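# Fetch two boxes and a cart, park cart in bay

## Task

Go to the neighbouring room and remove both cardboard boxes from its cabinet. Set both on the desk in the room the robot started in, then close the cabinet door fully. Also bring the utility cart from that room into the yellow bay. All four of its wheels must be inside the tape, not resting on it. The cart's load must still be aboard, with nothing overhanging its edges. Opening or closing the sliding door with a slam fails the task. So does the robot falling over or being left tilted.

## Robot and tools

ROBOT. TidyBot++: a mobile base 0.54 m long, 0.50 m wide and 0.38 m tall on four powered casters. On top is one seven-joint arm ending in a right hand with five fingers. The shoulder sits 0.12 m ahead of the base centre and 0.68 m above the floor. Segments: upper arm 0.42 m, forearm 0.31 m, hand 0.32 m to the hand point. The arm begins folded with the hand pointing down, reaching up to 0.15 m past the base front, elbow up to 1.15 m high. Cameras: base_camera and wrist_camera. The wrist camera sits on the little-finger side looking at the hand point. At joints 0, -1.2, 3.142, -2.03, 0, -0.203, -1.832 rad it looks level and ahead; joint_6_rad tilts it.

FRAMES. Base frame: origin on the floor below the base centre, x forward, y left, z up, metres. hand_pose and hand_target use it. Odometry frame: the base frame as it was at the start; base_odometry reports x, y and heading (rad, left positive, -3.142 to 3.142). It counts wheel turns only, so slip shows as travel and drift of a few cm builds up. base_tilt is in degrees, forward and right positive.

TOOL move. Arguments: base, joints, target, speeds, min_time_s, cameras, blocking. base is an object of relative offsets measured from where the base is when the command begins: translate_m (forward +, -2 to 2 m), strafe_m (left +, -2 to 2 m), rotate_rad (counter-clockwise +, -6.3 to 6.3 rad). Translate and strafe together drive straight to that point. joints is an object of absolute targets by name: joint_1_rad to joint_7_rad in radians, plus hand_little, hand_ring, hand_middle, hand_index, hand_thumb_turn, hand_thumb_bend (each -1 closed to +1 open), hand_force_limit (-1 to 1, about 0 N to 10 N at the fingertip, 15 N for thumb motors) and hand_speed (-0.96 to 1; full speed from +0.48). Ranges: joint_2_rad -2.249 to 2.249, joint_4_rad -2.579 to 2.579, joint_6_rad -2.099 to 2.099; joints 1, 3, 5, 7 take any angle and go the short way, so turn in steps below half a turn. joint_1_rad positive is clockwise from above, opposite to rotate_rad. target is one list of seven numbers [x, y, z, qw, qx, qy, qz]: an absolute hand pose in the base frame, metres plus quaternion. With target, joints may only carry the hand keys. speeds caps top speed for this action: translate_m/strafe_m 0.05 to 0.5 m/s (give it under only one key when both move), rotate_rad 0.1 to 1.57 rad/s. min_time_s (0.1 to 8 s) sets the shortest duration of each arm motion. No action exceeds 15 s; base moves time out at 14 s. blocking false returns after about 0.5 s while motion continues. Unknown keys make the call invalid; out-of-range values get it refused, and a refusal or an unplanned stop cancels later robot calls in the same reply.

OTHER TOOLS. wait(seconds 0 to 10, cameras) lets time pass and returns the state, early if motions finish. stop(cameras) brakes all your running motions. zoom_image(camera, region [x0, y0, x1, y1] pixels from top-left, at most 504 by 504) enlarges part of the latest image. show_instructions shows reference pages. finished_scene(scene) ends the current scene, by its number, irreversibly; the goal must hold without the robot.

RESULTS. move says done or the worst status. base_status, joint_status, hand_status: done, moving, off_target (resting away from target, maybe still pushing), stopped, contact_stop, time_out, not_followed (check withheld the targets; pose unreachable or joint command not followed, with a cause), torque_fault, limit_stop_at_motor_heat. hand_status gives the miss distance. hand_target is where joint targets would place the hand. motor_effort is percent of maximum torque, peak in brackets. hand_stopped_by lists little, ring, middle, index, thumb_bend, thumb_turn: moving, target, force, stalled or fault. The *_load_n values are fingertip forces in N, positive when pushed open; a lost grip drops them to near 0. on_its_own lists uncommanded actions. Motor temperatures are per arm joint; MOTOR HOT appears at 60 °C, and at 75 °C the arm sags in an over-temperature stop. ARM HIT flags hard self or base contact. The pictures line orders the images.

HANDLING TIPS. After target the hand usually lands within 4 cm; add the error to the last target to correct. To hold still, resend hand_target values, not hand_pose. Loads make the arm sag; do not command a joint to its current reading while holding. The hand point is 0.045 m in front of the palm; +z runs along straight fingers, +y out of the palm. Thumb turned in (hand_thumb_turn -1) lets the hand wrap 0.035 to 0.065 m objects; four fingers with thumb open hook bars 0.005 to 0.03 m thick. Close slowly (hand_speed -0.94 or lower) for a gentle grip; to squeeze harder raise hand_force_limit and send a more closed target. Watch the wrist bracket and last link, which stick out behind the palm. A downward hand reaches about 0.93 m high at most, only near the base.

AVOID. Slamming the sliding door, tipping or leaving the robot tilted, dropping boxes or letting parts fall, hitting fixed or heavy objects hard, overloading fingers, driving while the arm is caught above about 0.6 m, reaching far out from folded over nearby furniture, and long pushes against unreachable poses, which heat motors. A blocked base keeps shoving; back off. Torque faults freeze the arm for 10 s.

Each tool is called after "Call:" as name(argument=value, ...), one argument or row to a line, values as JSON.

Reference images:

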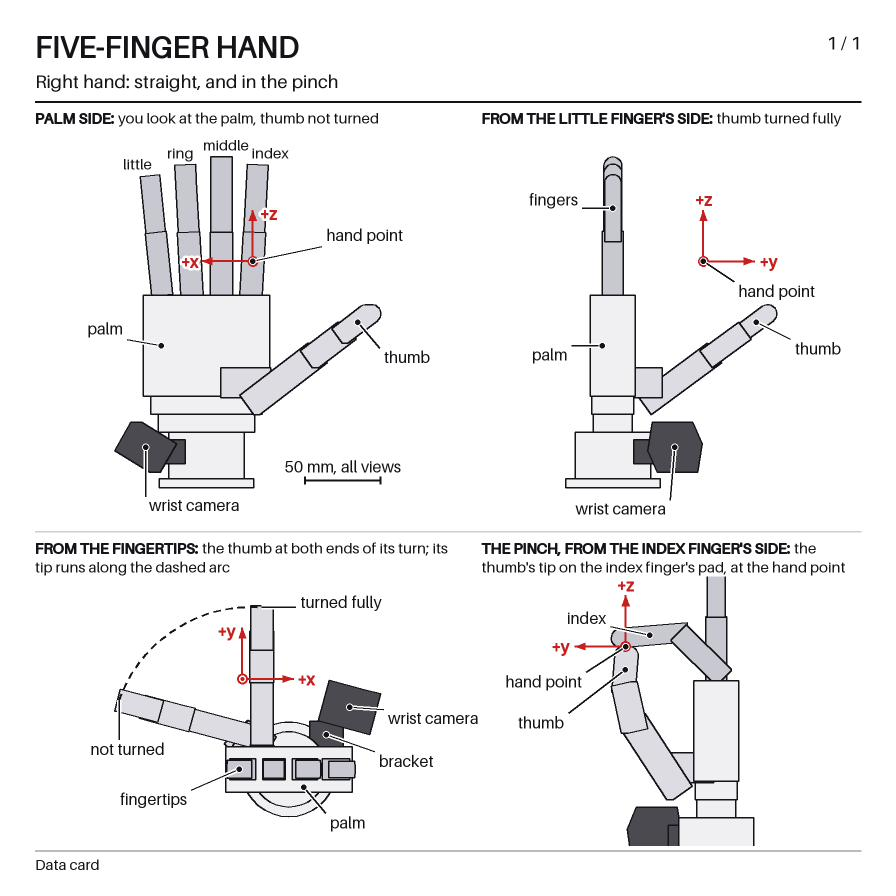

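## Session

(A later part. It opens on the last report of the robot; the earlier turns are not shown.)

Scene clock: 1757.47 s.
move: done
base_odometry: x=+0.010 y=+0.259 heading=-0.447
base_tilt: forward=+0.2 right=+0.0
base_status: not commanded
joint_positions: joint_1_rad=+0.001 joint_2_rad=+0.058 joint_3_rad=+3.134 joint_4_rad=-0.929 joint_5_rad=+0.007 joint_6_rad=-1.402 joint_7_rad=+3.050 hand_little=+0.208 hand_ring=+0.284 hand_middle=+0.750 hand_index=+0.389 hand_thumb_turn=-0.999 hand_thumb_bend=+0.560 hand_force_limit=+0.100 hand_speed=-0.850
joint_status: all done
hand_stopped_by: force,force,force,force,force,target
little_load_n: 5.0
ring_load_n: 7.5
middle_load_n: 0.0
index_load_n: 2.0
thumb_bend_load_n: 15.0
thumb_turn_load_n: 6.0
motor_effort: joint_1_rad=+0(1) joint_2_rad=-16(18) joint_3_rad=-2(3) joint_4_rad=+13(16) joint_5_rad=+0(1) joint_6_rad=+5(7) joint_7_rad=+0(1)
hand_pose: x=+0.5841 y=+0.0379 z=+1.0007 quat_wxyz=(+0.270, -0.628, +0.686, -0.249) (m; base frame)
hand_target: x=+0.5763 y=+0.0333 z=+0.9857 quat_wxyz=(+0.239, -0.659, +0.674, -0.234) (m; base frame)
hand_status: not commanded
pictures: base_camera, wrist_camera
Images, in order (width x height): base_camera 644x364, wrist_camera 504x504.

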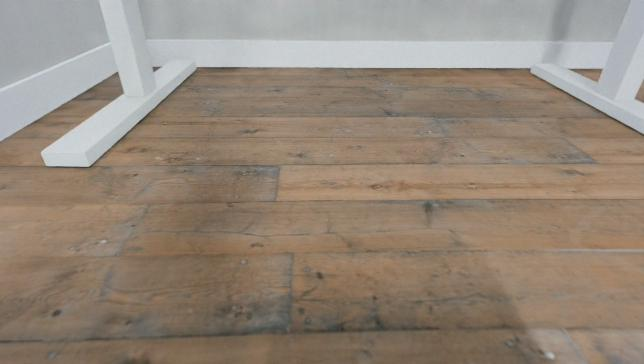

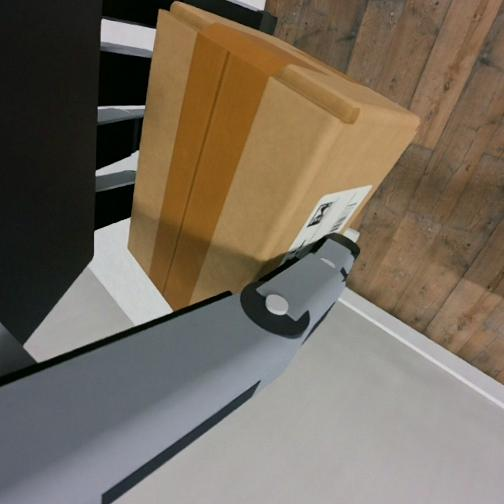

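Call:
move(
  base={"translate_m":0.37},
  speeds={"translate_m":0.2},
)

Call:
move(
  joints={"joint_2_rad":0.027,"joint_4_rad":-1.267,"joint_6_rad":-1.194},
  min_time_s=2,
  cameras=["base_camera", "wrist_camera"],
)

Scene clock: 1811.60 s.
move: done
base_odometry: x=+0.343 y=+0.099 heading=-0.446
base_tilt: forward=+0.2 right=+0.0
base_status: done
joint_positions: joint_1_rad=+0.001 joint_2_rad=+0.074 joint_3_rad=+3.134 joint_4_rad=-0.928 joint_5_rad=+0.007 joint_6_rad=-1.406 joint_7_rad=+3.050 hand_little=+0.208 hand_ring=+0.284 hand_middle=+0.750 hand_index=+0.389 hand_thumb_turn=-0.999 hand_thumb_bend=+0.560 hand_force_limit=+0.100 hand_speed=-0.850
joint_status: not commanded
hand_stopped_by: force,force,force,force,force,target
little_load_n: 5.0
ring_load_n: 7.5
middle_load_n: 0.0
index_load_n: 2.0
thumb_bend_load_n: 15.0
thumb_turn_load_n: 6.0
motor_effort: joint_1_rad=+0(1) joint_2_rad=-16(20) joint_3_rad=-2(2) joint_4_rad=+13(14) joint_5_rad=+0(0) joint_6_rad=+5(6) joint_7_rad=+0(1)
hand_pose: x=+0.5880 y=+0.0378 z=+0.9930 quat_wxyz=(+0.263, -0.631, +0.688, -0.243) (m; base frame)
hand_target: x=+0.5763 y=+0.0333 z=+0.9857 quat_wxyz=(+0.239, -0.659, +0.674, -0.234) (m; base frame)
hand_status: not commanded
pictures: none

Scene clock: 1813.90 s.
move: done
base_odometry: x=+0.343 y=+0.099 heading=-0.446
base_tilt: forward=+0.2 right=+0.0
base_status: not commanded
joint_positions: joint_1_rad=+0.001 joint_2_rad=+0.074 joint_3_rad=+3.134 joint_4_rad=-1.250 joint_5_rad=+0.007 joint_6_rad=-1.272 joint_7_rad=+3.050 hand_little=+0.208 hand_ring=+0.284 hand_middle=+0.750 hand_index=+0.389 hand_thumb_turn=-0.999 hand_thumb_bend=+0.560 hand_force_limit=+0.100 hand_speed=-0.850
joint_status: all done
hand_stopped_by: force,force,force,force,force,target
little_load_n: 5.0
ring_load_n: 7.5
middle_load_n: 0.0
index_load_n: 2.0
thumb_bend_load_n: 14.5
thumb_turn_load_n: 6.0
motor_effort: joint_1_rad=+0(1) joint_2_rad=-17(20) joint_3_rad=-1(2) joint_4_rad=+14(15) joint_5_rad=+0(0) joint_6_rad=+4(6) joint_7_rad=+0(1)
hand_pose: x=+0.5730 y=+0.0378 z=+0.8731 quat_wxyz=(+0.197, -0.651, +0.709, -0.184) (m; base frame)
hand_target: x=+0.5814 y=+0.0333 z=+0.8965 quat_wxyz=(+0.229, -0.662, +0.677, -0.225) (m; base frame)
hand_status: not commanded
pictures: base_camera, wrist_camera
Images, in order (width x height): base_camera 644x364, wrist_camera 504x504.

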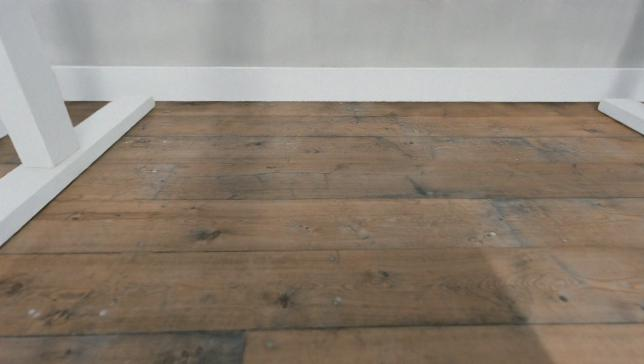

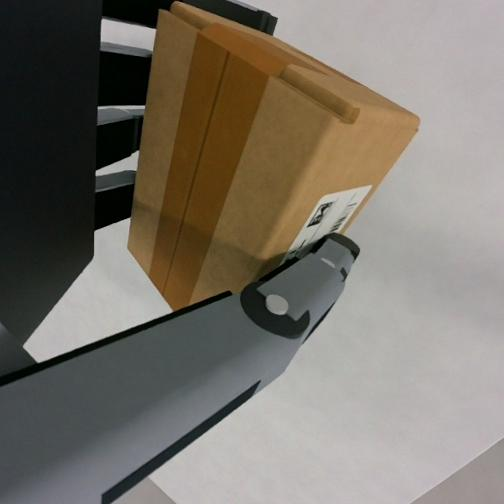

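Call:
zoom_image(
  camera="wrist_camera",
  region=[104, 304, 504, 504],
)

Scaled by 1.260 from the camera's 504x504 image, which has a finer 720x720 frame.

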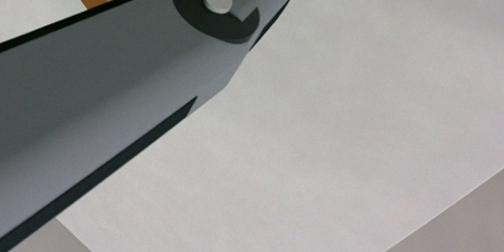

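Call:
move(
  joints={"joint_2_rad":-0.01,"joint_4_rad":-1.38,"joint_6_rad":-1.03},
  min_time_s=2,
  cameras=[],
)

Scene clock: 1861.63 s.
move: done
base_odometry: x=+0.343 y=+0.099 heading=-0.446
base_tilt: forward=+0.2 right=+0.0
base_status: not commanded
joint_positions: joint_1_rad=+0.001 joint_2_rad=+0.042 joint_3_rad=+3.134 joint_4_rad=-1.360 joint_5_rad=+0.007 joint_6_rad=-1.109 joint_7_rad=+3.050 hand_little=+0.208 hand_ring=+0.284 hand_middle=+0.750 hand_index=+0.389 hand_thumb_turn=-0.999 hand_thumb_bend=+0.560 hand_force_limit=+0.100 hand_speed=-0.850
joint_status: all done
hand_stopped_by: force,force,force,force,force,target
little_load_n: 5.0
ring_load_n: 7.0
middle_load_n: 0.0
index_load_n: 2.0
thumb_bend_load_n: 15.0
thumb_turn_load_n: 6.0
motor_effort: joint_1_rad=+0(1) joint_2_rad=-17(19) joint_3_rad=-2(2) joint_4_rad=+15(16) joint_5_rad=+0(1) joint_6_rad=+5(5) joint_7_rad=+0(0)
hand_pose: x=+0.5899 y=+0.0381 z=+0.8612 quat_wxyz=(+0.227, -0.643, +0.700, -0.211) (m; base frame)
hand_target: x=+0.5965 y=+0.0333 z=+0.8876 quat_wxyz=(+0.259, -0.652, +0.666, -0.253) (m; base frame)
hand_status: not commanded
pictures: none
No camera images: "cameras" was empty.

Call:
move(
  joints={"joint_2_rad":-0.01,"joint_4_rad":-1.45,"joint_6_rad":-0.88},
  min_time_s=2,
  cameras=["wrist_camera"],
)

Scene clock: 1869.33 s.
move: done
base_odometry: x=+0.343 y=+0.099 heading=-0.446
base_tilt: forward=+0.2 right=+0.0
base_status: not commanded
joint_positions: joint_1_rad=+0.001 joint_2_rad=+0.041 joint_3_rad=+3.134 joint_4_rad=-1.429 joint_5_rad=+0.007 joint_6_rad=-0.961 joint_7_rad=+3.050 hand_little=+0.208 hand_ring=+0.284 hand_middle=+0.750 hand_index=+0.389 hand_thumb_turn=-0.999 hand_thumb_bend=+0.560 hand_force_limit=+0.100 hand_speed=-0.850
joint_status: all done
hand_stopped_by: force,force,force,force,force,target
little_load_n: 5.0
ring_load_n: 7.5
middle_load_n: 0.0
index_load_n: 2.0
thumb_bend_load_n: 15.0
thumb_turn_load_n: 6.0
motor_effort: joint_1_rad=+0(1) joint_2_rad=-18(19) joint_3_rad=-2(2) joint_4_rad=+15(16) joint_5_rad=+0(0) joint_6_rad=+5(6) joint_7_rad=+0(0)
hand_pose: x=+0.6154 y=+0.0384 z=+0.8521 quat_wxyz=(+0.255, -0.635, +0.690, -0.236) (m; base frame)
hand_target: x=+0.6218 y=+0.0333 z=+0.8806 quat_wxyz=(+0.285, -0.641, +0.655, -0.279) (m; base frame)
hand_status: not commanded
pictures: wrist_camera
Images, in order (width x height): wrist_camera 504x504.

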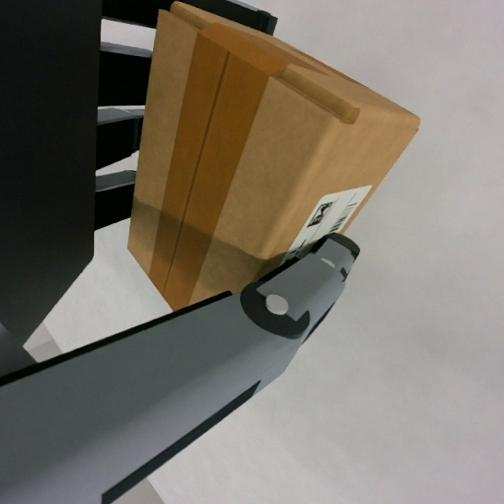

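Call:
move(
  joints={"joint_4_rad":-1.485,"joint_6_rad":-0.845},
  min_time_s=1,
)

Call:
move(
  joints={"joint_4_rad":-1.515,"joint_6_rad":-0.815},
  min_time_s=1,
)

Scene clock: 1878.70 s.
move: done
base_odometry: x=+0.343 y=+0.099 heading=-0.446
base_tilt: forward=+0.2 right=+0.0
base_status: not commanded
joint_positions: joint_1_rad=+0.001 joint_2_rad=+0.037 joint_3_rad=+3.134 joint_4_rad=-1.462 joint_5_rad=+0.007 joint_6_rad=-0.925 joint_7_rad=+3.050 hand_little=+0.208 hand_ring=+0.284 hand_middle=+0.750 hand_index=+0.389 hand_thumb_turn=-0.999 hand_thumb_bend=+0.560 hand_force_limit=+0.100 hand_speed=-0.850
joint_status: all done
hand_stopped_by: force,force,force,force,force,target
little_load_n: 4.5
ring_load_n: 7.0
middle_load_n: 0.0
index_load_n: 2.0
thumb_bend_load_n: 15.0
thumb_turn_load_n: 6.0
motor_effort: joint_1_rad=+0(0) joint_2_rad=-16(18) joint_3_rad=-2(2) joint_4_rad=+15(16) joint_5_rad=+0(0) joint_6_rad=+5(6) joint_7_rad=+0(0)
hand_pose: x=+0.6166 y=+0.0384 z=+0.8441 quat_wxyz=(+0.258, -0.634, +0.689, -0.238) (m; base frame)
hand_target: x=+0.6230 y=+0.0333 z=+0.8697 quat_wxyz=(+0.285, -0.641, +0.655, -0.279) (m; base frame)
hand_status: not commanded
pictures: none

Scene clock: 1880.00 s.
move: done
base_odometry: x=+0.343 y=+0.099 heading=-0.446
base_tilt: forward=+0.2 right=+0.0
base_status: not commanded
joint_positions: joint_1_rad=+0.001 joint_2_rad=+0.025 joint_3_rad=+3.134 joint_4_rad=-1.487 joint_5_rad=+0.007 joint_6_rad=-0.896 joint_7_rad=+3.051 hand_little=+0.208 hand_ring=+0.284 hand_middle=+0.750 hand_index=+0.389 hand_thumb_turn=-0.999 hand_thumb_bend=+0.560 hand_force_limit=+0.100 hand_speed=-0.850
joint_status: all done
hand_stopped_by: force,force,force,force,force,target
little_load_n: 4.5
ring_load_n: 6.5
middle_load_n: 0.0
index_load_n: 2.0
thumb_bend_load_n: 15.0
thumb_turn_load_n: 6.0
motor_effort: joint_1_rad=+0(1) joint_2_rad=-15(17) joint_3_rad=-2(2) joint_4_rad=+13(16) joint_5_rad=+0(0) joint_6_rad=+5(6) joint_7_rad=+0(1)
hand_pose: x=+0.6162 y=+0.0384 z=+0.8433 quat_wxyz=(+0.263, -0.632, +0.687, -0.244) (m; base frame)
hand_target: x=+0.6238 y=+0.0333 z=+0.8603 quat_wxyz=(+0.285, -0.641, +0.655, -0.279) (m; base frame)
hand_status: not commanded
pictures: none

Call:
move(
  joints={"joint_4_rad":-1.525,"joint_6_rad":-0.815},
  min_time_s=1,
)

Call:
move(
  joints={"hand_speed":-0.7,"hand_thumb_bend":1,"hand_index":1,"hand_middle":1,"hand_ring":1,"hand_little":1},
  cameras=["wrist_camera"],
)

Scene clock: 1891.67 s.
move: done
base_odometry: x=+0.343 y=+0.099 heading=-0.446
base_tilt: forward=+0.2 right=+0.0
base_status: not commanded
joint_positions: joint_1_rad=+0.001 joint_2_rad=+0.022 joint_3_rad=+3.134 joint_4_rad=-1.493 joint_5_rad=+0.007 joint_6_rad=-0.889 joint_7_rad=+3.051 hand_little=+0.208 hand_ring=+0.284 hand_middle=+0.750 hand_index=+0.389 hand_thumb_turn=-0.999 hand_thumb_bend=+0.560 hand_force_limit=+0.100 hand_speed=-0.850
joint_status: all done
hand_stopped_by: force,force,force,force,force,target
little_load_n: 4.5
ring_load_n: 6.5
middle_load_n: 0.0
index_load_n: 2.0
thumb_bend_load_n: 15.0
thumb_turn_load_n: 6.0
motor_effort: joint_1_rad=+0(1) joint_2_rad=-15(15) joint_3_rad=-1(2) joint_4_rad=+13(15) joint_5_rad=+0(0) joint_6_rad=+4(6) joint_7_rad=+0(1)
hand_pose: x=+0.6161 y=+0.0384 z=+0.8431 quat_wxyz=(+0.265, -0.632, +0.686, -0.245) (m; base frame)
hand_target: x=+0.6214 y=+0.0333 z=+0.8552 quat_wxyz=(+0.282, -0.642, +0.657, -0.276) (m; base frame)
hand_status: not commanded
pictures: none

Scene clock: 1893.20 s.
move: done
base_odometry: x=+0.343 y=+0.099 heading=-0.446
base_tilt: forward=+0.2 right=+0.0
base_status: not commanded
joint_positions: joint_1_rad=+0.001 joint_2_rad=+0.021 joint_3_rad=+3.134 joint_4_rad=-1.501 joint_5_rad=+0.007 joint_6_rad=-0.888 joint_7_rad=+3.051 hand_little=+1.000 hand_ring=+1.000 hand_middle=+1.000 hand_index=+1.000 hand_thumb_turn=-1.000 hand_thumb_bend=+1.000 hand_force_limit=+0.100 hand_speed=-0.700
joint_status: all done
hand_stopped_by: target,target,target,target,target,target
little_load_n: 0.0
ring_load_n: 0.0
middle_load_n: 0.0
index_load_n: 0.0
thumb_bend_load_n: 0.0
thumb_turn_load_n: 0.0
motor_effort: joint_1_rad=+0(1) joint_2_rad=-16(17) joint_3_rad=-2(2) joint_4_rad=+14(15) joint_5_rad=+0(1) joint_6_rad=+5(5) joint_7_rad=+0(0)
hand_pose: x=+0.6143 y=+0.0384 z=+0.8397 quat_wxyz=(+0.263, -0.633, +0.687, -0.243) (m; base frame)
hand_target: x=+0.6214 y=+0.0333 z=+0.8552 quat_wxyz=(+0.282, -0.642, +0.657, -0.276) (m; base frame)
hand_status: not commanded
pictures: wrist_camera
Images, in order (width x height): wrist_camera 504x504.

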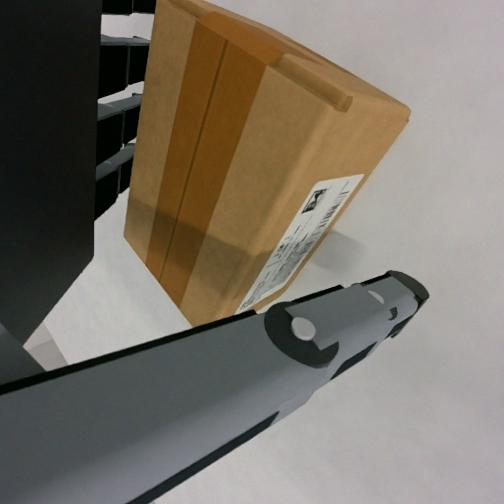

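Call:
move(
  joints={"joint_4_rad":-1.20,"joint_6_rad":-1.14},
  min_time_s=2,
  cameras=["wrist_camera"],
)

Call:
move(
  base={"translate_m":-0.4},
  speeds={"translate_m":0.25},
  cameras=["wrist_camera"],
)

Scene clock: 1901.03 s.
move: done
base_odometry: x=+0.343 y=+0.099 heading=-0.446
base_tilt: forward=+0.2 right=+0.0
base_status: not commanded
joint_positions: joint_1_rad=+0.001 joint_2_rad=+0.021 joint_3_rad=+3.134 joint_4_rad=-1.224 joint_5_rad=+0.007 joint_6_rad=-1.069 joint_7_rad=+3.051 hand_little=+1.000 hand_ring=+1.000 hand_middle=+1.000 hand_index=+1.000 hand_thumb_turn=-1.000 hand_thumb_bend=+1.000 hand_force_limit=+0.100 hand_speed=-0.700
joint_status: all done
hand_stopped_by: target,target,target,target,target,target
little_load_n: 0.0
ring_load_n: 0.0
middle_load_n: 0.0
index_load_n: 0.0
thumb_bend_load_n: -0.5
thumb_turn_load_n: 0.0
motor_effort: joint_1_rad=+0(1) joint_2_rad=-16(17) joint_3_rad=-1(2) joint_4_rad=+14(16) joint_5_rad=+0(1) joint_6_rad=+5(6) joint_7_rad=+0(1)
hand_pose: x=+0.6240 y=+0.0383 z=+0.9428 quat_wxyz=(+0.295, -0.620, +0.674, -0.273) (m; base frame)
hand_target: x=+0.5993 y=+0.0333 z=+0.9545 quat_wxyz=(+0.282, -0.643, +0.657, -0.276) (m; base frame)
hand_status: not commanded
pictures: wrist_camera
Images, in order (width x height): wrist_camera 504x504.

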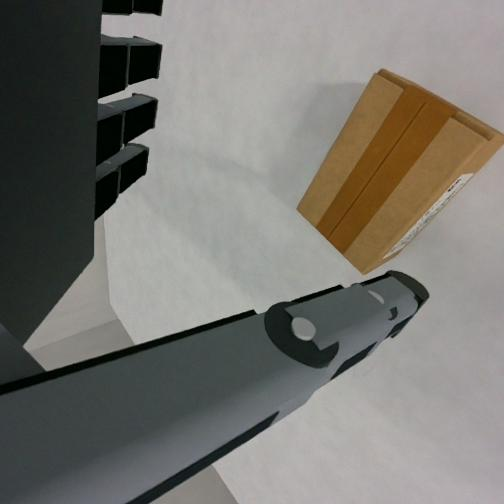

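Scene clock: 1903.50 s.
move: done
base_odometry: x=-0.018 y=+0.272 heading=-0.446
base_tilt: forward=+0.2 right=+0.0
base_status: done
joint_positions: joint_1_rad=+0.001 joint_2_rad=+0.014 joint_3_rad=+3.134 joint_4_rad=-1.224 joint_5_rad=+0.007 joint_6_rad=-1.073 joint_7_rad=+3.051 hand_little=+1.000 hand_ring=+1.000 hand_middle=+1.000 hand_index=+1.000 hand_thumb_turn=-1.000 hand_thumb_bend=+1.000 hand_force_limit=+0.100 hand_speed=-0.700
joint_status: not commanded
hand_stopped_by: target,target,target,target,target,target
little_load_n: 0.0
ring_load_n: 0.0
middle_load_n: 0.0
index_load_n: 0.0
thumb_bend_load_n: 0.0
thumb_turn_load_n: 0.0
motor_effort: joint_1_rad=+0(1) joint_2_rad=-16(19) joint_3_rad=-2(2) joint_4_rad=+14(14) joint_5_rad=+0(1) joint_6_rad=+5(6) joint_7_rad=+0(0)
hand_pose: x=+0.6209 y=+0.0383 z=+0.9459 quat_wxyz=(+0.297, -0.619, +0.674, -0.274) (m; base frame)
hand_target: x=+0.5993 y=+0.0333 z=+0.9545 quat_wxyz=(+0.282, -0.643, +0.657, -0.276) (m; base frame)
hand_status: not commanded
pictures: wrist_camera
Images, in order (width x height): wrist_camera 504x504.

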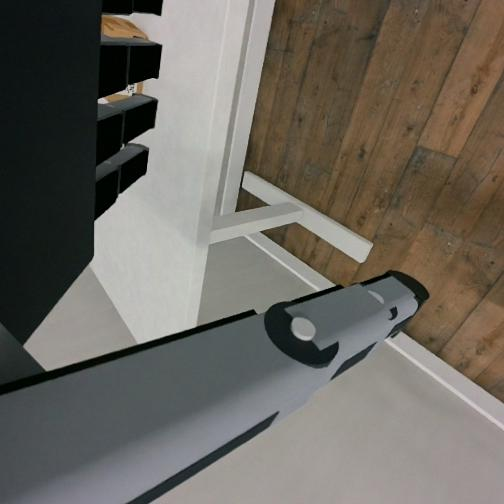

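Call:
move(
  joints={"joint_1_rad":0,"joint_2_rad":-0.13,"joint_3_rad":3.142,"joint_4_rad":-2.307,"joint_5_rad":0,"joint_6_rad":-0.965,"joint_7_rad":2.36},
  base={"translate_m":-0.719},
  speeds={"translate_m":0.4},
)

Call:
move(
  base={"rotate_rad":-1.571},
  speeds={"rotate_rad":0.8},
  cameras=["base_camera"],
)

Scene clock: 1926.60 s.
move: done
base_odometry: x=-0.666 y=+0.582 heading=-0.446
base_tilt: forward=+0.2 right=+0.0
base_status: done
joint_positions: joint_1_rad=+0.001 joint_2_rad=-0.105 joint_3_rad=+3.134 joint_4_rad=-2.291 joint_5_rad=+0.007 joint_6_rad=-1.030 joint_7_rad=+2.430 hand_little=+1.000 hand_ring=+1.000 hand_middle=+1.000 hand_index=+1.000 hand_thumb_turn=-1.000 hand_thumb_bend=+1.000 hand_force_limit=+0.100 hand_speed=-0.700
joint_status: all done
hand_stopped_by: target,target,target,target,target,target
little_load_n: 0.0
ring_load_n: 0.0
middle_load_n: -0.5
index_load_n: 0.0
thumb_bend_load_n: 0.0
thumb_turn_load_n: 0.0
motor_effort: joint_1_rad=+0(1) joint_2_rad=-7(19) joint_3_rad=-1(2) joint_4_rad=+9(15) joint_5_rad=+0(1) joint_6_rad=+0(6) joint_7_rad=+0(1)
hand_pose: x=+0.2813 y=+0.0628 z=+0.5990 quat_wxyz=(-0.035, -0.421, +0.906, +0.012) (m; base frame)
hand_target: x=+0.3017 y=+0.0656 z=+0.5979 quat_wxyz=(+0.000, -0.384, +0.923, +0.000) (m; base frame)
hand_status: not commanded
pictures: none

Scene clock: 1929.37 s.
move: done
base_odometry: x=-0.666 y=+0.582 heading=-2.017
base_tilt: forward=+0.2 right=+0.0
base_status: done
joint_positions: joint_1_rad=+0.001 joint_2_rad=-0.105 joint_3_rad=+3.134 joint_4_rad=-2.291 joint_5_rad=+0.007 joint_6_rad=-1.029 joint_7_rad=+2.430 hand_little=+1.000 hand_ring=+1.000 hand_middle=+1.000 hand_index=+1.000 hand_thumb_turn=-1.000 hand_thumb_bend=+1.000 hand_force_limit=+0.100 hand_speed=-0.700
joint_status: not commanded
hand_stopped_by: target,target,target,target,target,target
little_load_n: 0.0
ring_load_n: 0.0
middle_load_n: 0.0
index_load_n: 0.0
thumb_bend_load_n: 0.0
thumb_turn_load_n: 0.0
motor_effort: joint_1_rad=+0(1) joint_2_rad=-8(9) joint_3_rad=-1(2) joint_4_rad=+10(10) joint_5_rad=+0(1) joint_6_rad=-1(1) joint_7_rad=+0(0)
hand_pose: x=+0.2816 y=+0.0628 z=+0.5990 quat_wxyz=(-0.035, -0.421, +0.906, +0.012) (m; base frame)
hand_target: x=+0.3017 y=+0.0656 z=+0.5979 quat_wxyz=(+0.000, -0.384, +0.923, +0.000) (m; base frame)
hand_status: not commanded
pictures: base_camera
Images, in order (width x height): base_camera 644x364.

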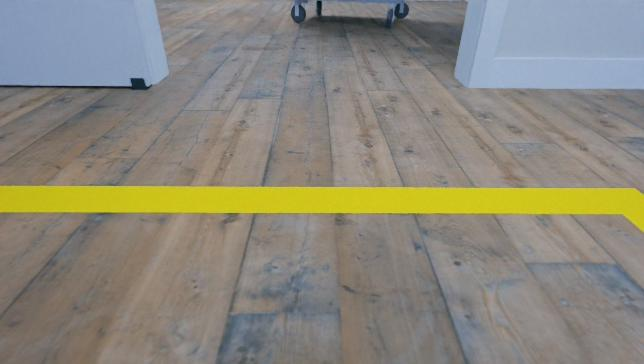

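Call:
move(
  base={"translate_m":0.75},
  speeds={"translate_m":0.4},
  cameras=["base_camera"],
)

Scene clock: 1941.07 s.
move: done
base_odometry: x=-0.990 y=-0.095 heading=-2.017
base_tilt: forward=+0.2 right=+0.0
base_status: done
joint_positions: joint_1_rad=+0.001 joint_2_rad=-0.108 joint_3_rad=+3.134 joint_4_rad=-2.292 joint_5_rad=+0.007 joint_6_rad=-1.025 joint_7_rad=+2.430 hand_little=+1.000 hand_ring=+1.000 hand_middle=+1.000 hand_index=+1.000 hand_thumb_turn=-1.000 hand_thumb_bend=+1.000 hand_force_limit=+0.100 hand_speed=-0.700
joint_status: not commanded
hand_stopped_by: target,target,target,target,target,target
little_load_n: 0.0
ring_load_n: 0.0
middle_load_n: 0.0
index_load_n: 0.0
thumb_bend_load_n: 0.0
thumb_turn_load_n: 0.0
motor_effort: joint_1_rad=+0(1) joint_2_rad=-7(10) joint_3_rad=-2(2) joint_4_rad=+10(10) joint_5_rad=+0(0) joint_6_rad=-1(1) joint_7_rad=+0(0)
hand_pose: x=+0.2828 y=+0.0628 z=+0.5991 quat_wxyz=(-0.032, -0.421, +0.906, +0.011) (m; base frame)
hand_target: x=+0.3017 y=+0.0656 z=+0.5979 quat_wxyz=(+0.000, -0.384, +0.923, +0.000) (m; base frame)
hand_status: not commanded
pictures: base_camera
Images, in order (width x height): base_camera 644x364.

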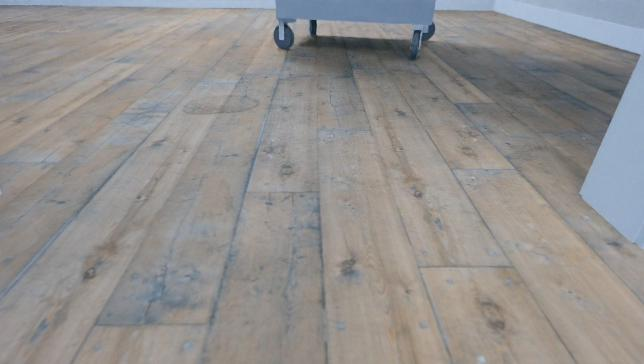

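Call:
move(
  base={"translate_m":1.06,"strafe_m":0.03},
  speeds={"translate_m":0.35},
  cameras=["base_camera"],
)

Call:
move(
  base={"rotate_rad":1.571},
  speeds={"rotate_rad":0.8},
  cameras=["base_camera"],
)

Scene clock: 1954.20 s.
move: done
base_odometry: x=-1.421 y=-1.064 heading=-2.018
base_tilt: forward=+0.2 right=+0.0
base_status: done
joint_positions: joint_1_rad=+0.001 joint_2_rad=-0.110 joint_3_rad=+3.134 joint_4_rad=-2.293 joint_5_rad=+0.007 joint_6_rad=-1.024 joint_7_rad=+2.430 hand_little=+1.000 hand_ring=+1.000 hand_middle=+1.000 hand_index=+1.000 hand_thumb_turn=-1.000 hand_thumb_bend=+1.000 hand_force_limit=+0.100 hand_speed=-0.700
joint_status: not commanded
hand_stopped_by: target,target,target,target,target,target
little_load_n: 0.0
ring_load_n: 0.0
middle_load_n: 0.0
index_load_n: 0.0
thumb_bend_load_n: 0.0
thumb_turn_load_n: 0.0
motor_effort: joint_1_rad=+0(1) joint_2_rad=-7(9) joint_3_rad=-1(2) joint_4_rad=+10(10) joint_5_rad=+0(1) joint_6_rad=-1(1) joint_7_rad=+0(0)
hand_pose: x=+0.2830 y=+0.0628 z=+0.5992 quat_wxyz=(-0.031, -0.421, +0.907, +0.010) (m; base frame)
hand_target: x=+0.3017 y=+0.0656 z=+0.5979 quat_wxyz=(+0.000, -0.384, +0.923, +0.000) (m; base frame)
hand_status: not commanded
pictures: base_camera
Images, in order (width x height): base_camera 644x364.

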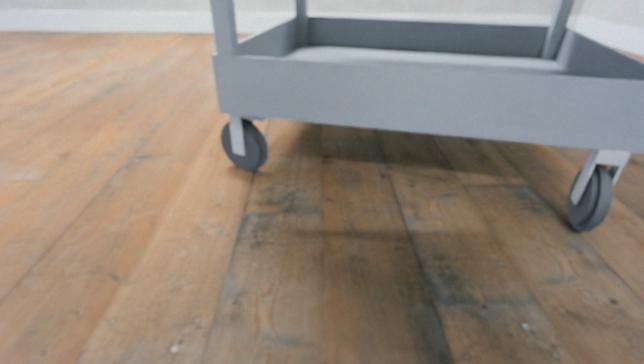

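Scene clock: 1956.97 s.
move: done
base_odometry: x=-1.421 y=-1.064 heading=-0.447
base_tilt: forward=+0.2 right=+0.0
base_status: done
joint_positions: joint_1_rad=+0.001 joint_2_rad=-0.110 joint_3_rad=+3.134 joint_4_rad=-2.293 joint_5_rad=+0.007 joint_6_rad=-1.024 joint_7_rad=+2.430 hand_little=+1.000 hand_ring=+1.000 hand_middle=+1.000 hand_index=+1.000 hand_thumb_turn=-1.000 hand_thumb_bend=+1.000 hand_force_limit=+0.100 hand_speed=-0.700
joint_status: not commanded
hand_stopped_by: target,target,target,target,target,target
little_load_n: 0.0
ring_load_n: 0.0
middle_load_n: 0.0
index_load_n: 0.0
thumb_bend_load_n: 0.0
thumb_turn_load_n: 0.0
motor_effort: joint_1_rad=+0(1) joint_2_rad=-8(9) joint_3_rad=-1(2) joint_4_rad=+9(10) joint_5_rad=+0(1) joint_6_rad=-1(1) joint_7_rad=+0(0)
hand_pose: x=+0.2830 y=+0.0628 z=+0.5992 quat_wxyz=(-0.031, -0.421, +0.907, +0.010) (m; base frame)
hand_target: x=+0.3017 y=+0.0656 z=+0.5979 quat_wxyz=(+0.000, -0.384, +0.923, +0.000) (m; base frame)
hand_status: not commanded
pictures: base_camera
Images, in order (width x height): base_camera 644x364.

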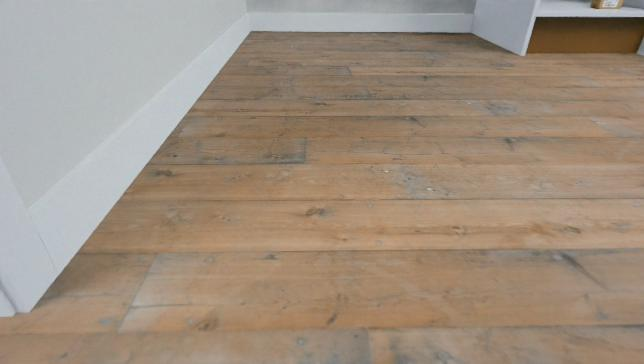

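Call:
zoom_image(
  camera="base_camera",
  region=[440, 0, 644, 110],
)

Scaled by 2.471.

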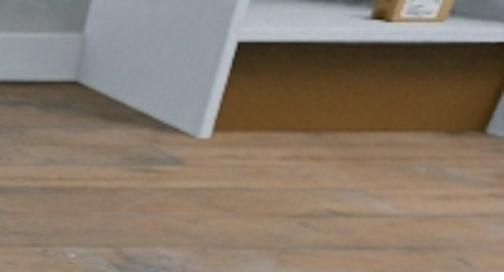

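Call:
move(
  base={"strafe_m":-0.06,"translate_m":0.72},
  speeds={"translate_m":0.35},
)

Call:
move(
  base={"strafe_m":-1.15},
  speeds={"strafe_m":0.35},
  cameras=["base_camera"],
)

Scene clock: 2041.73 s.
move: done
base_odometry: x=-0.797 y=-1.429 heading=-0.446
base_tilt: forward=+0.2 right=+0.0
base_status: done
joint_positions: joint_1_rad=+0.001 joint_2_rad=-0.111 joint_3_rad=+3.134 joint_4_rad=-2.293 joint_5_rad=+0.007 joint_6_rad=-1.023 joint_7_rad=+2.430 hand_little=+1.000 hand_ring=+1.000 hand_middle=+1.000 hand_index=+1.000 hand_thumb_turn=-1.000 hand_thumb_bend=+1.000 hand_force_limit=+0.100 hand_speed=-0.700
joint_status: not commanded
hand_stopped_by: target,target,target,target,target,target
little_load_n: 0.0
ring_load_n: 0.0
middle_load_n: 0.0
index_load_n: 0.0
thumb_bend_load_n: 0.0
thumb_turn_load_n: 0.0
motor_effort: joint_1_rad=+0(1) joint_2_rad=-8(9) joint_3_rad=-2(2) joint_4_rad=+10(10) joint_5_rad=+0(0) joint_6_rad=-1(1) joint_7_rad=+0(1)
hand_pose: x=+0.2833 y=+0.0628 z=+0.5993 quat_wxyz=(-0.030, -0.421, +0.907, +0.010) (m; base frame)
hand_target: x=+0.3017 y=+0.0656 z=+0.5979 quat_wxyz=(+0.000, -0.384, +0.923, +0.000) (m; base frame)
hand_status: not commanded
pictures: none

Scene clock: 2046.03 s.
move: done
base_odometry: x=-1.293 y=-2.467 heading=-0.446
base_tilt: forward=+0.2 right=+0.0
base_status: done
joint_positions: joint_1_rad=+0.001 joint_2_rad=-0.111 joint_3_rad=+3.134 joint_4_rad=-2.293 joint_5_rad=+0.007 joint_6_rad=-1.023 joint_7_rad=+2.430 hand_little=+1.000 hand_ring=+1.000 hand_middle=+1.000 hand_index=+1.000 hand_thumb_turn=-1.000 hand_thumb_bend=+1.000 hand_force_limit=+0.100 hand_speed=-0.700
joint_status: not commanded
hand_stopped_by: target,target,target,target,target,target
little_load_n: 0.0
ring_load_n: 0.0
middle_load_n: 0.0
index_load_n: 0.0
thumb_bend_load_n: 0.0
thumb_turn_load_n: 0.0
motor_effort: joint_1_rad=+0(1) joint_2_rad=-8(8) joint_3_rad=-1(2) joint_4_rad=+9(10) joint_5_rad=+0(1) joint_6_rad=+0(1) joint_7_rad=+0(0)
hand_pose: x=+0.2833 y=+0.0628 z=+0.5993 quat_wxyz=(-0.030, -0.421, +0.907, +0.010) (m; base frame)
hand_target: x=+0.3017 y=+0.0656 z=+0.5979 quat_wxyz=(+0.000, -0.384, +0.923, +0.000) (m; base frame)
hand_status: not commanded
pictures: base_camera
Images, in order (width x height): base_camera 644x364.

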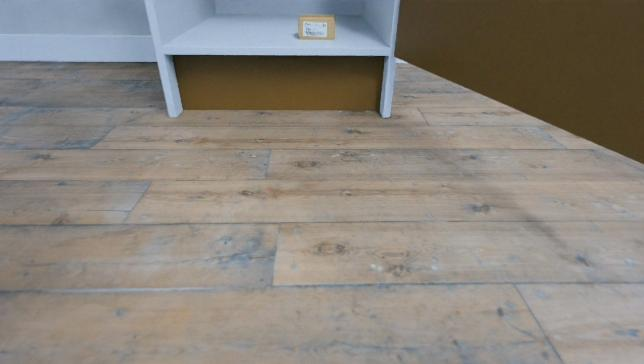

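Call:
move(
  joints={"joint_1_rad":0,"joint_2_rad":0.9,"joint_3_rad":3.142,"joint_4_rad":-1.9,"joint_5_rad":0,"joint_6_rad":0.3,"joint_7_rad":3.09},
  min_time_s=3,
)

Call:
move(
  joints={"joint_2_rad":1.30,"joint_4_rad":-1.273,"joint_6_rad":0.37},
  min_time_s=2,
)

Call:
move(
  base={"strafe_m":0.021,"translate_m":0.204},
  speeds={"translate_m":0.15},
  joints={"joint_6_rad":0.2},
  cameras=["base_camera","wrist_camera"],
)

Scene clock: 2079.17 s.
move: done
base_odometry: x=-1.293 y=-2.467 heading=-0.446
base_tilt: forward=+0.2 right=+0.0
base_status: not commanded
joint_positions: joint_1_rad=+0.001 joint_2_rad=+0.863 joint_3_rad=+3.134 joint_4_rad=-1.922 joint_5_rad=+0.007 joint_6_rad=+0.224 joint_7_rad=+3.019 hand_little=+1.000 hand_ring=+1.000 hand_middle=+1.000 hand_index=+1.000 hand_thumb_turn=-1.000 hand_thumb_bend=+1.000 hand_force_limit=+0.100 hand_speed=-0.700
joint_status: all done
hand_stopped_by: target,target,target,target,target,target
little_load_n: 0.0
ring_load_n: 0.0
middle_load_n: 0.0
index_load_n: 0.0
thumb_bend_load_n: 0.5
thumb_turn_load_n: 0.0
motor_effort: joint_1_rad=-1(1) joint_2_rad=-29(31) joint_3_rad=-2(3) joint_4_rad=+5(11) joint_5_rad=+0(1) joint_6_rad=+4(4) joint_7_rad=+0(1)
hand_pose: x=+0.6778 y=+0.0432 z=+0.3610 quat_wxyz=(+0.216, -0.638, +0.715, -0.187) (m; base frame)
hand_target: x=+0.6998 y=+0.0350 z=+0.3541 quat_wxyz=(+0.229, -0.653, +0.688, -0.217) (m; base frame)
hand_status: not commanded
pictures: none

Scene clock: 2081.47 s.
move: done
base_odometry: x=-1.293 y=-2.467 heading=-0.446
base_tilt: forward=+0.2 right=+0.0
base_status: not commanded
joint_positions: joint_1_rad=+0.001 joint_2_rad=+1.252 joint_3_rad=+3.134 joint_4_rad=-1.297 joint_5_rad=+0.007 joint_6_rad=+0.292 joint_7_rad=+3.020 hand_little=+1.000 hand_ring=+1.000 hand_middle=+1.000 hand_index=+1.000 hand_thumb_turn=-1.000 hand_thumb_bend=+1.000 hand_force_limit=+0.100 hand_speed=-0.700
joint_status: all done
hand_stopped_by: target,target,target,target,target,target
little_load_n: 0.0
ring_load_n: 0.0
middle_load_n: 0.0
index_load_n: 0.0
thumb_bend_load_n: 0.0
thumb_turn_load_n: 0.0
motor_effort: joint_1_rad=+0(1) joint_2_rad=-38(40) joint_3_rad=-2(2) joint_4_rad=+9(10) joint_5_rad=+0(1) joint_6_rad=+5(6) joint_7_rad=+0(0)
hand_pose: x=+0.9077 y=+0.0430 z=+0.3060 quat_wxyz=(+0.323, -0.601, +0.675, -0.282) (m; base frame)
hand_target: x=+0.9190 y=+0.0350 z=+0.2919 quat_wxyz=(+0.328, -0.614, +0.647, -0.312) (m; base frame)
hand_status: not commanded
pictures: none

Scene clock: 2083.50 s.
move: done
base_odometry: x=-1.100 y=-2.536 heading=-0.446
base_tilt: forward=+0.2 right=+0.0
base_status: done
joint_positions: joint_1_rad=+0.001 joint_2_rad=+1.259 joint_3_rad=+3.134 joint_4_rad=-1.289 joint_5_rad=+0.007 joint_6_rad=+0.194 joint_7_rad=+3.020 hand_little=+1.000 hand_ring=+1.000 hand_middle=+1.000 hand_index=+1.000 hand_thumb_turn=-1.000 hand_thumb_bend=+1.000 hand_force_limit=+0.100 hand_speed=-0.700
joint_status: all done
hand_stopped_by: target,target,target,target,target,target
little_load_n: 0.0
ring_load_n: 0.0
middle_load_n: 0.0
index_load_n: 0.0
thumb_bend_load_n: 0.0
thumb_turn_load_n: 0.0
motor_effort: joint_1_rad=+0(1) joint_2_rad=-38(40) joint_3_rad=-2(2) joint_4_rad=+9(11) joint_5_rad=+1(1) joint_6_rad=+5(7) joint_7_rad=+0(0)
hand_pose: x=+0.8834 y=+0.0429 z=+0.2832 quat_wxyz=(+0.289, -0.614, +0.690, -0.252) (m; base frame)
hand_target: x=+0.8755 y=+0.0350 z=+0.2572 quat_wxyz=(+0.272, -0.638, +0.672, -0.258) (m; base frame)
hand_status: not commanded
pictures: base_camera, wrist_camera
Images, in order (width x height): base_camera 644x364, wrist_camera 504x504.

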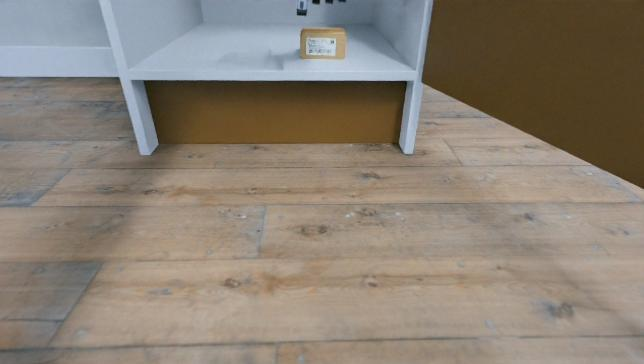

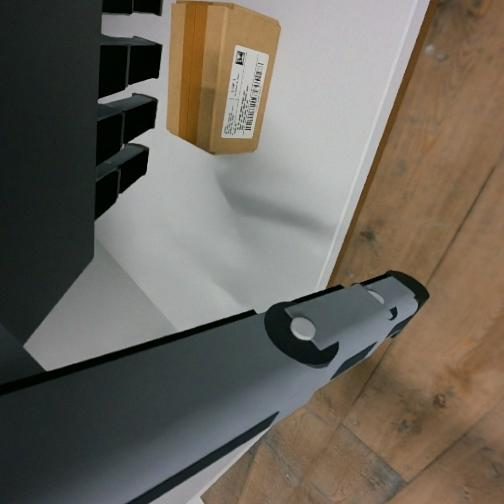

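Call:
move(
  base={"strafe_m":-0.018,"translate_m":0.178},
  speeds={"translate_m":0.15},
  joints={"joint_7_rad":3.15},
)

Call:
move(
  joints={"joint_2_rad":1.40},
  min_time_s=1.5,
  cameras=["wrist_camera","base_camera"],
)

Scene clock: 2139.67 s.
move: done
base_odometry: x=-0.947 y=-2.629 heading=-0.446
base_tilt: forward=+0.2 right=+0.0
base_status: done
joint_positions: joint_1_rad=+0.001 joint_2_rad=+1.259 joint_3_rad=+3.134 joint_4_rad=-1.288 joint_5_rad=+0.007 joint_6_rad=+0.194 joint_7_rad=+3.092 hand_little=+1.000 hand_ring=+1.000 hand_middle=+1.000 hand_index=+1.000 hand_thumb_turn=-1.000 hand_thumb_bend=+1.000 hand_force_limit=+0.100 hand_speed=-0.700
joint_status: all done
hand_stopped_by: target,target,target,target,target,target
little_load_n: 0.0
ring_load_n: 0.0
middle_load_n: 0.0
index_load_n: 0.0
thumb_bend_load_n: 0.0
thumb_turn_load_n: 0.0
motor_effort: joint_1_rad=+0(3) joint_2_rad=-38(40) joint_3_rad=-2(3) joint_4_rad=+8(10) joint_5_rad=+0(1) joint_6_rad=+5(6) joint_7_rad=+0(1)
hand_pose: x=+0.8826 y=+0.0387 z=+0.2820 quat_wxyz=(+0.280, -0.638, +0.667, -0.263) (m; base frame)
hand_target: x=+0.8741 y=+0.0314 z=+0.2559 quat_wxyz=(+0.264, -0.658, +0.653, -0.266) (m; base frame)
hand_status: not commanded
pictures: none

Scene clock: 2141.50 s.
move: done
base_odometry: x=-0.947 y=-2.629 heading=-0.446
base_tilt: forward=+0.2 right=+0.0
base_status: not commanded
joint_positions: joint_1_rad=+0.001 joint_2_rad=+1.352 joint_3_rad=+3.134 joint_4_rad=-1.288 joint_5_rad=+0.007 joint_6_rad=+0.194 joint_7_rad=+3.092 hand_little=+1.000 hand_ring=+1.000 hand_middle=+1.000 hand_index=+1.000 hand_thumb_turn=-1.000 hand_thumb_bend=+1.000 hand_force_limit=+0.100 hand_speed=-0.700
joint_status: all done
hand_stopped_by: target,target,target,target,target,target
little_load_n: 0.0
ring_load_n: 0.0
middle_load_n: 0.0
index_load_n: 0.0
thumb_bend_load_n: 0.0
thumb_turn_load_n: 0.0
motor_effort: joint_1_rad=+0(1) joint_2_rad=-38(39) joint_3_rad=-2(3) joint_4_rad=+7(9) joint_5_rad=+0(1) joint_6_rad=+5(5) joint_7_rad=+0(0)
hand_pose: x=+0.8423 y=+0.0388 z=+0.2130 quat_wxyz=(+0.249, -0.650, +0.679, -0.233) (m; base frame)
hand_target: x=+0.8278 y=+0.0314 z=+0.1826 quat_wxyz=(+0.231, -0.671, +0.665, -0.233) (m; base frame)
hand_status: not commanded
pictures: base_camera, wrist_camera
Images, in order (width x height): base_camera 644x364, wrist_camera 504x504.

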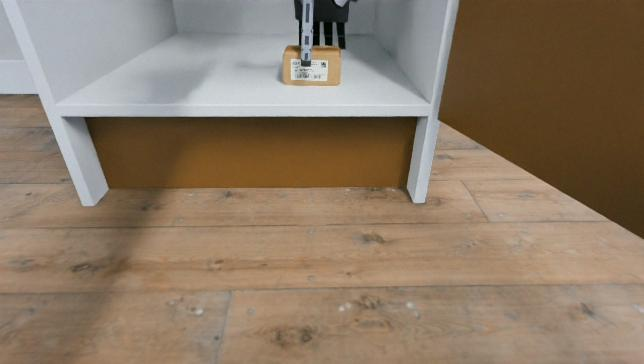

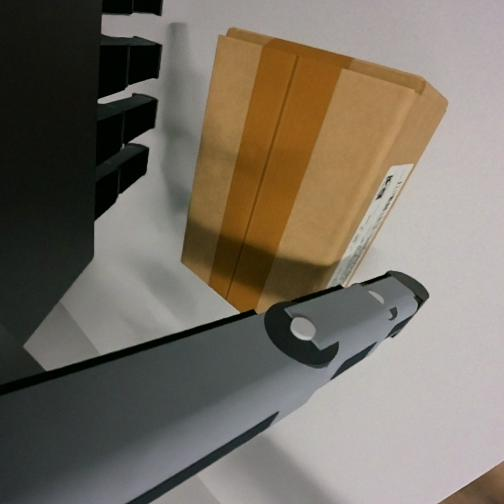

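Call:
move(
  base={"translate_m":0.012},
  speeds={"translate_m":0.05},
)

Call:
move(
  joints={"joint_2_rad":1.435},
  min_time_s=1.5,
  cameras=["wrist_camera","base_camera"],
)

Scene clock: 2153.73 s.
move: done
base_odometry: x=-0.936 y=-2.634 heading=-0.446
base_tilt: forward=+0.2 right=+0.0
base_status: done
joint_positions: joint_1_rad=+0.001 joint_2_rad=+1.353 joint_3_rad=+3.134 joint_4_rad=-1.287 joint_5_rad=+0.007 joint_6_rad=+0.194 joint_7_rad=+3.092 hand_little=+1.000 hand_ring=+1.000 hand_middle=+1.000 hand_index=+1.000 hand_thumb_turn=-1.000 hand_thumb_bend=+1.000 hand_force_limit=+0.100 hand_speed=-0.700
joint_status: not commanded
hand_stopped_by: target,target,target,target,target,target
little_load_n: 0.0
ring_load_n: 0.0
middle_load_n: 0.0
index_load_n: 0.0
thumb_bend_load_n: 0.0
thumb_turn_load_n: 0.0
motor_effort: joint_1_rad=+0(2) joint_2_rad=-38(39) joint_3_rad=-2(3) joint_4_rad=+7(9) joint_5_rad=+0(1) joint_6_rad=+5(5) joint_7_rad=+0(0)
hand_pose: x=+0.8426 y=+0.0388 z=+0.2130 quat_wxyz=(+0.249, -0.650, +0.679, -0.233) (m; base frame)
hand_target: x=+0.8278 y=+0.0314 z=+0.1826 quat_wxyz=(+0.231, -0.671, +0.665, -0.233) (m; base frame)
hand_status: not commanded
pictures: none

Scene clock: 2155.53 s.
move: done
base_odometry: x=-0.936 y=-2.634 heading=-0.446
base_tilt: forward=+0.2 right=+0.0
base_status: not commanded
joint_positions: joint_1_rad=+0.001 joint_2_rad=+1.384 joint_3_rad=+3.134 joint_4_rad=-1.287 joint_5_rad=+0.007 joint_6_rad=+0.194 joint_7_rad=+3.092 hand_little=+1.000 hand_ring=+1.000 hand_middle=+1.000 hand_index=+1.000 hand_thumb_turn=-1.000 hand_thumb_bend=+1.000 hand_force_limit=+0.100 hand_speed=-0.700
joint_status: all done
hand_stopped_by: target,target,target,target,target,target
little_load_n: 0.0
ring_load_n: 0.0
middle_load_n: 0.0
index_load_n: 0.0
thumb_bend_load_n: 0.0
thumb_turn_load_n: 0.0
motor_effort: joint_1_rad=+0(1) joint_2_rad=-37(39) joint_3_rad=-2(3) joint_4_rad=+7(8) joint_5_rad=+0(1) joint_6_rad=+4(5) joint_7_rad=+0(1)
hand_pose: x=+0.8278 y=+0.0388 z=+0.1908 quat_wxyz=(+0.239, -0.653, +0.683, -0.223) (m; base frame)
hand_target: x=+0.8099 y=+0.0314 z=+0.1581 quat_wxyz=(+0.219, -0.675, +0.669, -0.221) (m; base frame)
hand_status: not commanded
pictures: base_camera, wrist_camera
Images, in order (width x height): base_camera 644x364, wrist_camera 504x504.

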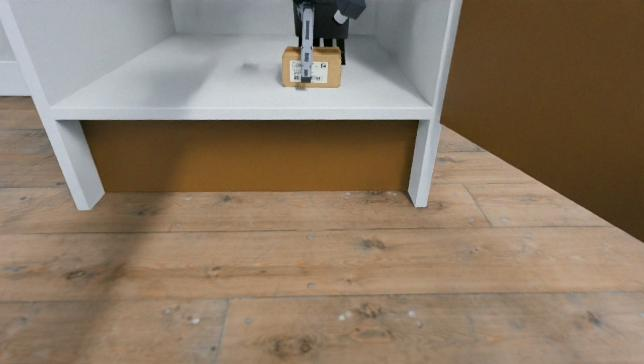

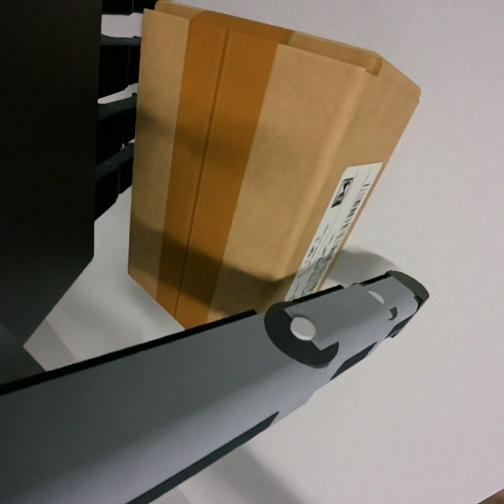

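Call:
move(
  joints={"hand_speed":-0.8,"hand_force_limit":-0.3,"hand_index":-0.5,"hand_middle":-0.5,"hand_ring":-0.5,"hand_little":-0.5,"hand_thumb_bend":-0.5},
)

Call:
move(
  joints={"hand_speed":-0.85,"hand_force_limit":0.1,"hand_index":-0.6,"hand_middle":-0.6,"hand_ring":-0.6,"hand_little":-0.6,"hand_thumb_bend":-0.6},
  cameras=["wrist_camera","base_camera"],
)

Scene clock: 2169.40 s.
move: off_target
base_odometry: x=-0.936 y=-2.634 heading=-0.446
base_tilt: forward=+0.2 right=+0.0
base_status: not commanded
joint_positions: joint_1_rad=+0.001 joint_2_rad=+1.385 joint_3_rad=+3.134 joint_4_rad=-1.277 joint_5_rad=+0.007 joint_6_rad=+0.194 joint_7_rad=+3.092 hand_little=+0.614 hand_ring=+0.891 hand_middle=+0.984 hand_index=+0.836 hand_thumb_turn=-1.000 hand_thumb_bend=+0.423 hand_force_limit=-0.300 hand_speed=-0.800
joint_status: hand_little off_target (ended at +0.614, target -0.500); hand_ring off_target (ended at +0.891, target -0.500); hand_middle off_target (ended at +0.984, target -0.500); hand_index off_target (ended at +0.836, target -0.500); hand_thumb_bend off_target (ended at +0.423, target -0.500); the others done
hand_stopped_by: force,force,force,force,force,target
little_load_n: 1.5
ring_load_n: 0.0
middle_load_n: 0.0
index_load_n: 0.0
thumb_bend_load_n: 5.0
thumb_turn_load_n: 4.0
motor_effort: joint_1_rad=-1(1) joint_2_rad=-34(37) joint_3_rad=-2(3) joint_4_rad=+5(8) joint_5_rad=+0(1) joint_6_rad=+3(4) joint_7_rad=+0(1)
hand_pose: x=+0.8327 y=+0.0388 z=+0.1926 quat_wxyz=(+0.242, -0.652, +0.682, -0.226) (m; base frame)
hand_target: x=+0.8099 y=+0.0314 z=+0.1581 quat_wxyz=(+0.219, -0.675, +0.669, -0.221) (m; base frame)
hand_status: not commanded
pictures: none

Scene clock: 2170.67 s.
move: off_target
base_odometry: x=-0.936 y=-2.634 heading=-0.446
base_tilt: forward=+0.2 right=+0.0
base_status: not commanded
joint_positions: joint_1_rad=+0.001 joint_2_rad=+1.385 joint_3_rad=+3.134 joint_4_rad=-1.259 joint_5_rad=+0.007 joint_6_rad=+0.194 joint_7_rad=+3.092 hand_little=+0.381 hand_ring=+0.574 hand_middle=+0.820 hand_index=+0.464 hand_thumb_turn=-1.000 hand_thumb_bend=+0.414 hand_force_limit=+0.100 hand_speed=-0.850
joint_status: hand_little off_target (ended at +0.381, target -0.600); hand_ring off_target (ended at +0.574, target -0.600); hand_middle off_target (ended at +0.820, target -0.600); hand_index off_target (ended at +0.464, target -0.600); hand_thumb_bend off_target (ended at +0.414, target -0.600); the others done
hand_stopped_by: force,force,force,force,force,target
little_load_n: 5.5
ring_load_n: 2.5
middle_load_n: 0.0
index_load_n: 5.5
thumb_bend_load_n: 28.5
thumb_turn_load_n: 2.5
motor_effort: joint_1_rad=-1(1) joint_2_rad=-29(35) joint_3_rad=-2(3) joint_4_rad=+3(6) joint_5_rad=+0(1) joint_6_rad=-1(3) joint_7_rad=+0(1)
hand_pose: x=+0.8429 y=+0.0387 z=+0.1982 quat_wxyz=(+0.248, -0.650, +0.680, -0.232) (m; base frame)
hand_target: x=+0.8099 y=+0.0314 z=+0.1581 quat_wxyz=(+0.219, -0.675, +0.669, -0.221) (m; base frame)
hand_status: not commanded
pictures: base_camera, wrist_camera
Images, in order (width x height): base_camera 644x364, wrist_camera 504x504.

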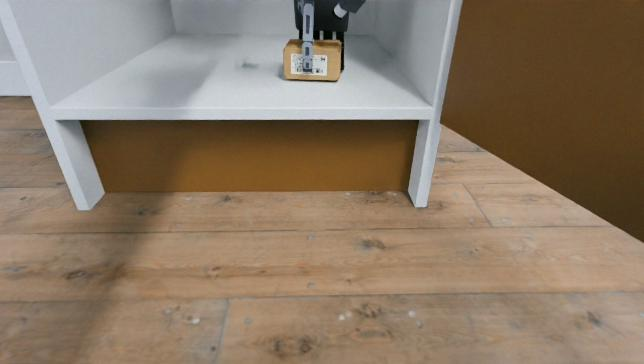

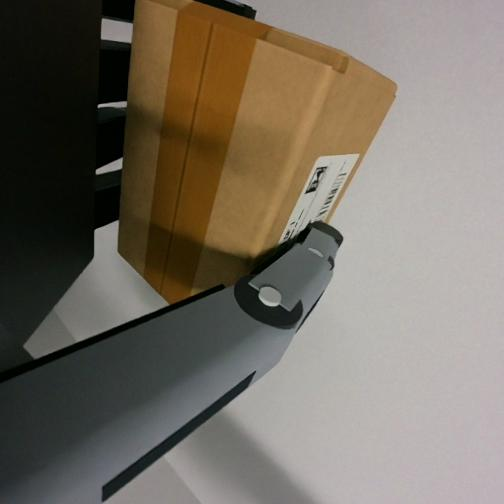

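Call:
move(
  joints={"hand_thumb_bend":0.435},
)

Call:
move(
  joints={"joint_2_rad":1.25},
  min_time_s=2,
  cameras=["wrist_camera","base_camera"],
)

Scene clock: 2177.93 s.
move: done
base_odometry: x=-0.936 y=-2.634 heading=-0.446
base_tilt: forward=+0.2 right=+0.0
base_status: not commanded
joint_positions: joint_1_rad=+0.001 joint_2_rad=+1.385 joint_3_rad=+3.134 joint_4_rad=-1.258 joint_5_rad=+0.007 joint_6_rad=+0.194 joint_7_rad=+3.092 hand_little=+0.381 hand_ring=+0.574 hand_middle=+0.820 hand_index=+0.464 hand_thumb_turn=-1.000 hand_thumb_bend=+0.446 hand_force_limit=+0.100 hand_speed=-0.850
joint_status: all done
hand_stopped_by: force,force,force,force,force,target
little_load_n: 4.0
ring_load_n: 2.5
middle_load_n: 0.0
index_load_n: 4.5
thumb_bend_load_n: 19.0
thumb_turn_load_n: 1.5
motor_effort: joint_1_rad=-1(1) joint_2_rad=-30(31) joint_3_rad=-3(3) joint_4_rad=+2(3) joint_5_rad=+0(1) joint_6_rad=-1(1) joint_7_rad=+0(0)
hand_pose: x=+0.8430 y=+0.0387 z=+0.1982 quat_wxyz=(+0.248, -0.650, +0.680, -0.232) (m; base frame)
hand_target: x=+0.8099 y=+0.0314 z=+0.1581 quat_wxyz=(+0.219, -0.675, +0.669, -0.221) (m; base frame)
hand_status: not commanded
pictures: none

Scene clock: 2180.30 s.
move: done
base_odometry: x=-0.936 y=-2.634 heading=-0.446
base_tilt: forward=+0.2 right=+0.0
base_status: not commanded
joint_positions: joint_1_rad=+0.001 joint_2_rad=+1.320 joint_3_rad=+3.134 joint_4_rad=-1.261 joint_5_rad=+0.007 joint_6_rad=+0.194 joint_7_rad=+3.092 hand_little=+0.381 hand_ring=+0.574 hand_middle=+0.820 hand_index=+0.464 hand_thumb_turn=-1.000 hand_thumb_bend=+0.446 hand_force_limit=+0.100 hand_speed=-0.850
joint_status: all done
hand_stopped_by: force,force,force,force,force,target
little_load_n: 4.0
ring_load_n: 0.0
middle_load_n: 0.0
index_load_n: 3.0
thumb_bend_load_n: 19.0
thumb_turn_load_n: 1.5
motor_effort: joint_1_rad=-1(1) joint_2_rad=-39(40) joint_3_rad=-2(3) joint_4_rad=+9(9) joint_5_rad=+0(1) joint_6_rad=+6(6) joint_7_rad=+0(1)
hand_pose: x=+0.8714 y=+0.0387 z=+0.2454 quat_wxyz=(+0.269, -0.643, +0.672, -0.252) (m; base frame)
hand_target: x=+0.8945 y=+0.0314 z=+0.2942 quat_wxyz=(+0.280, -0.651, +0.646, -0.283) (m; base frame)
hand_status: not commanded
pictures: base_camera, wrist_camera
Images, in order (width x height): base_camera 644x364, wrist_camera 504x504.

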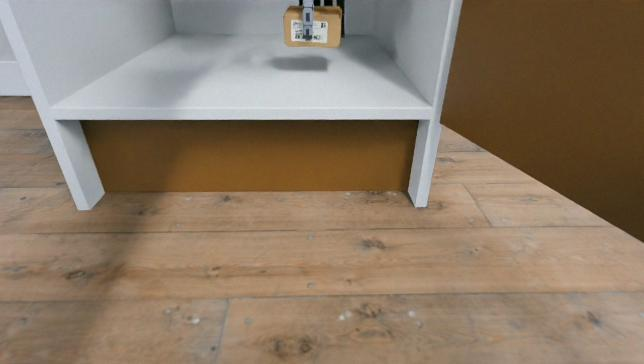

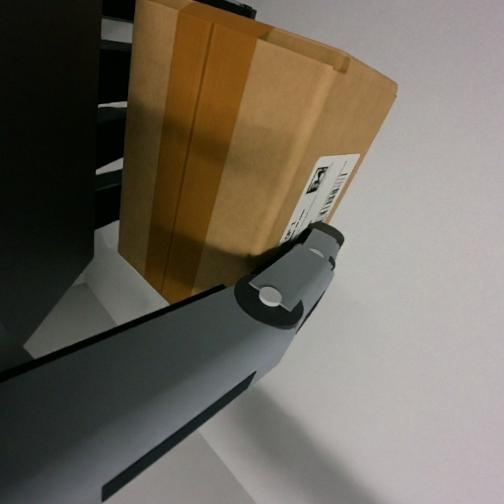

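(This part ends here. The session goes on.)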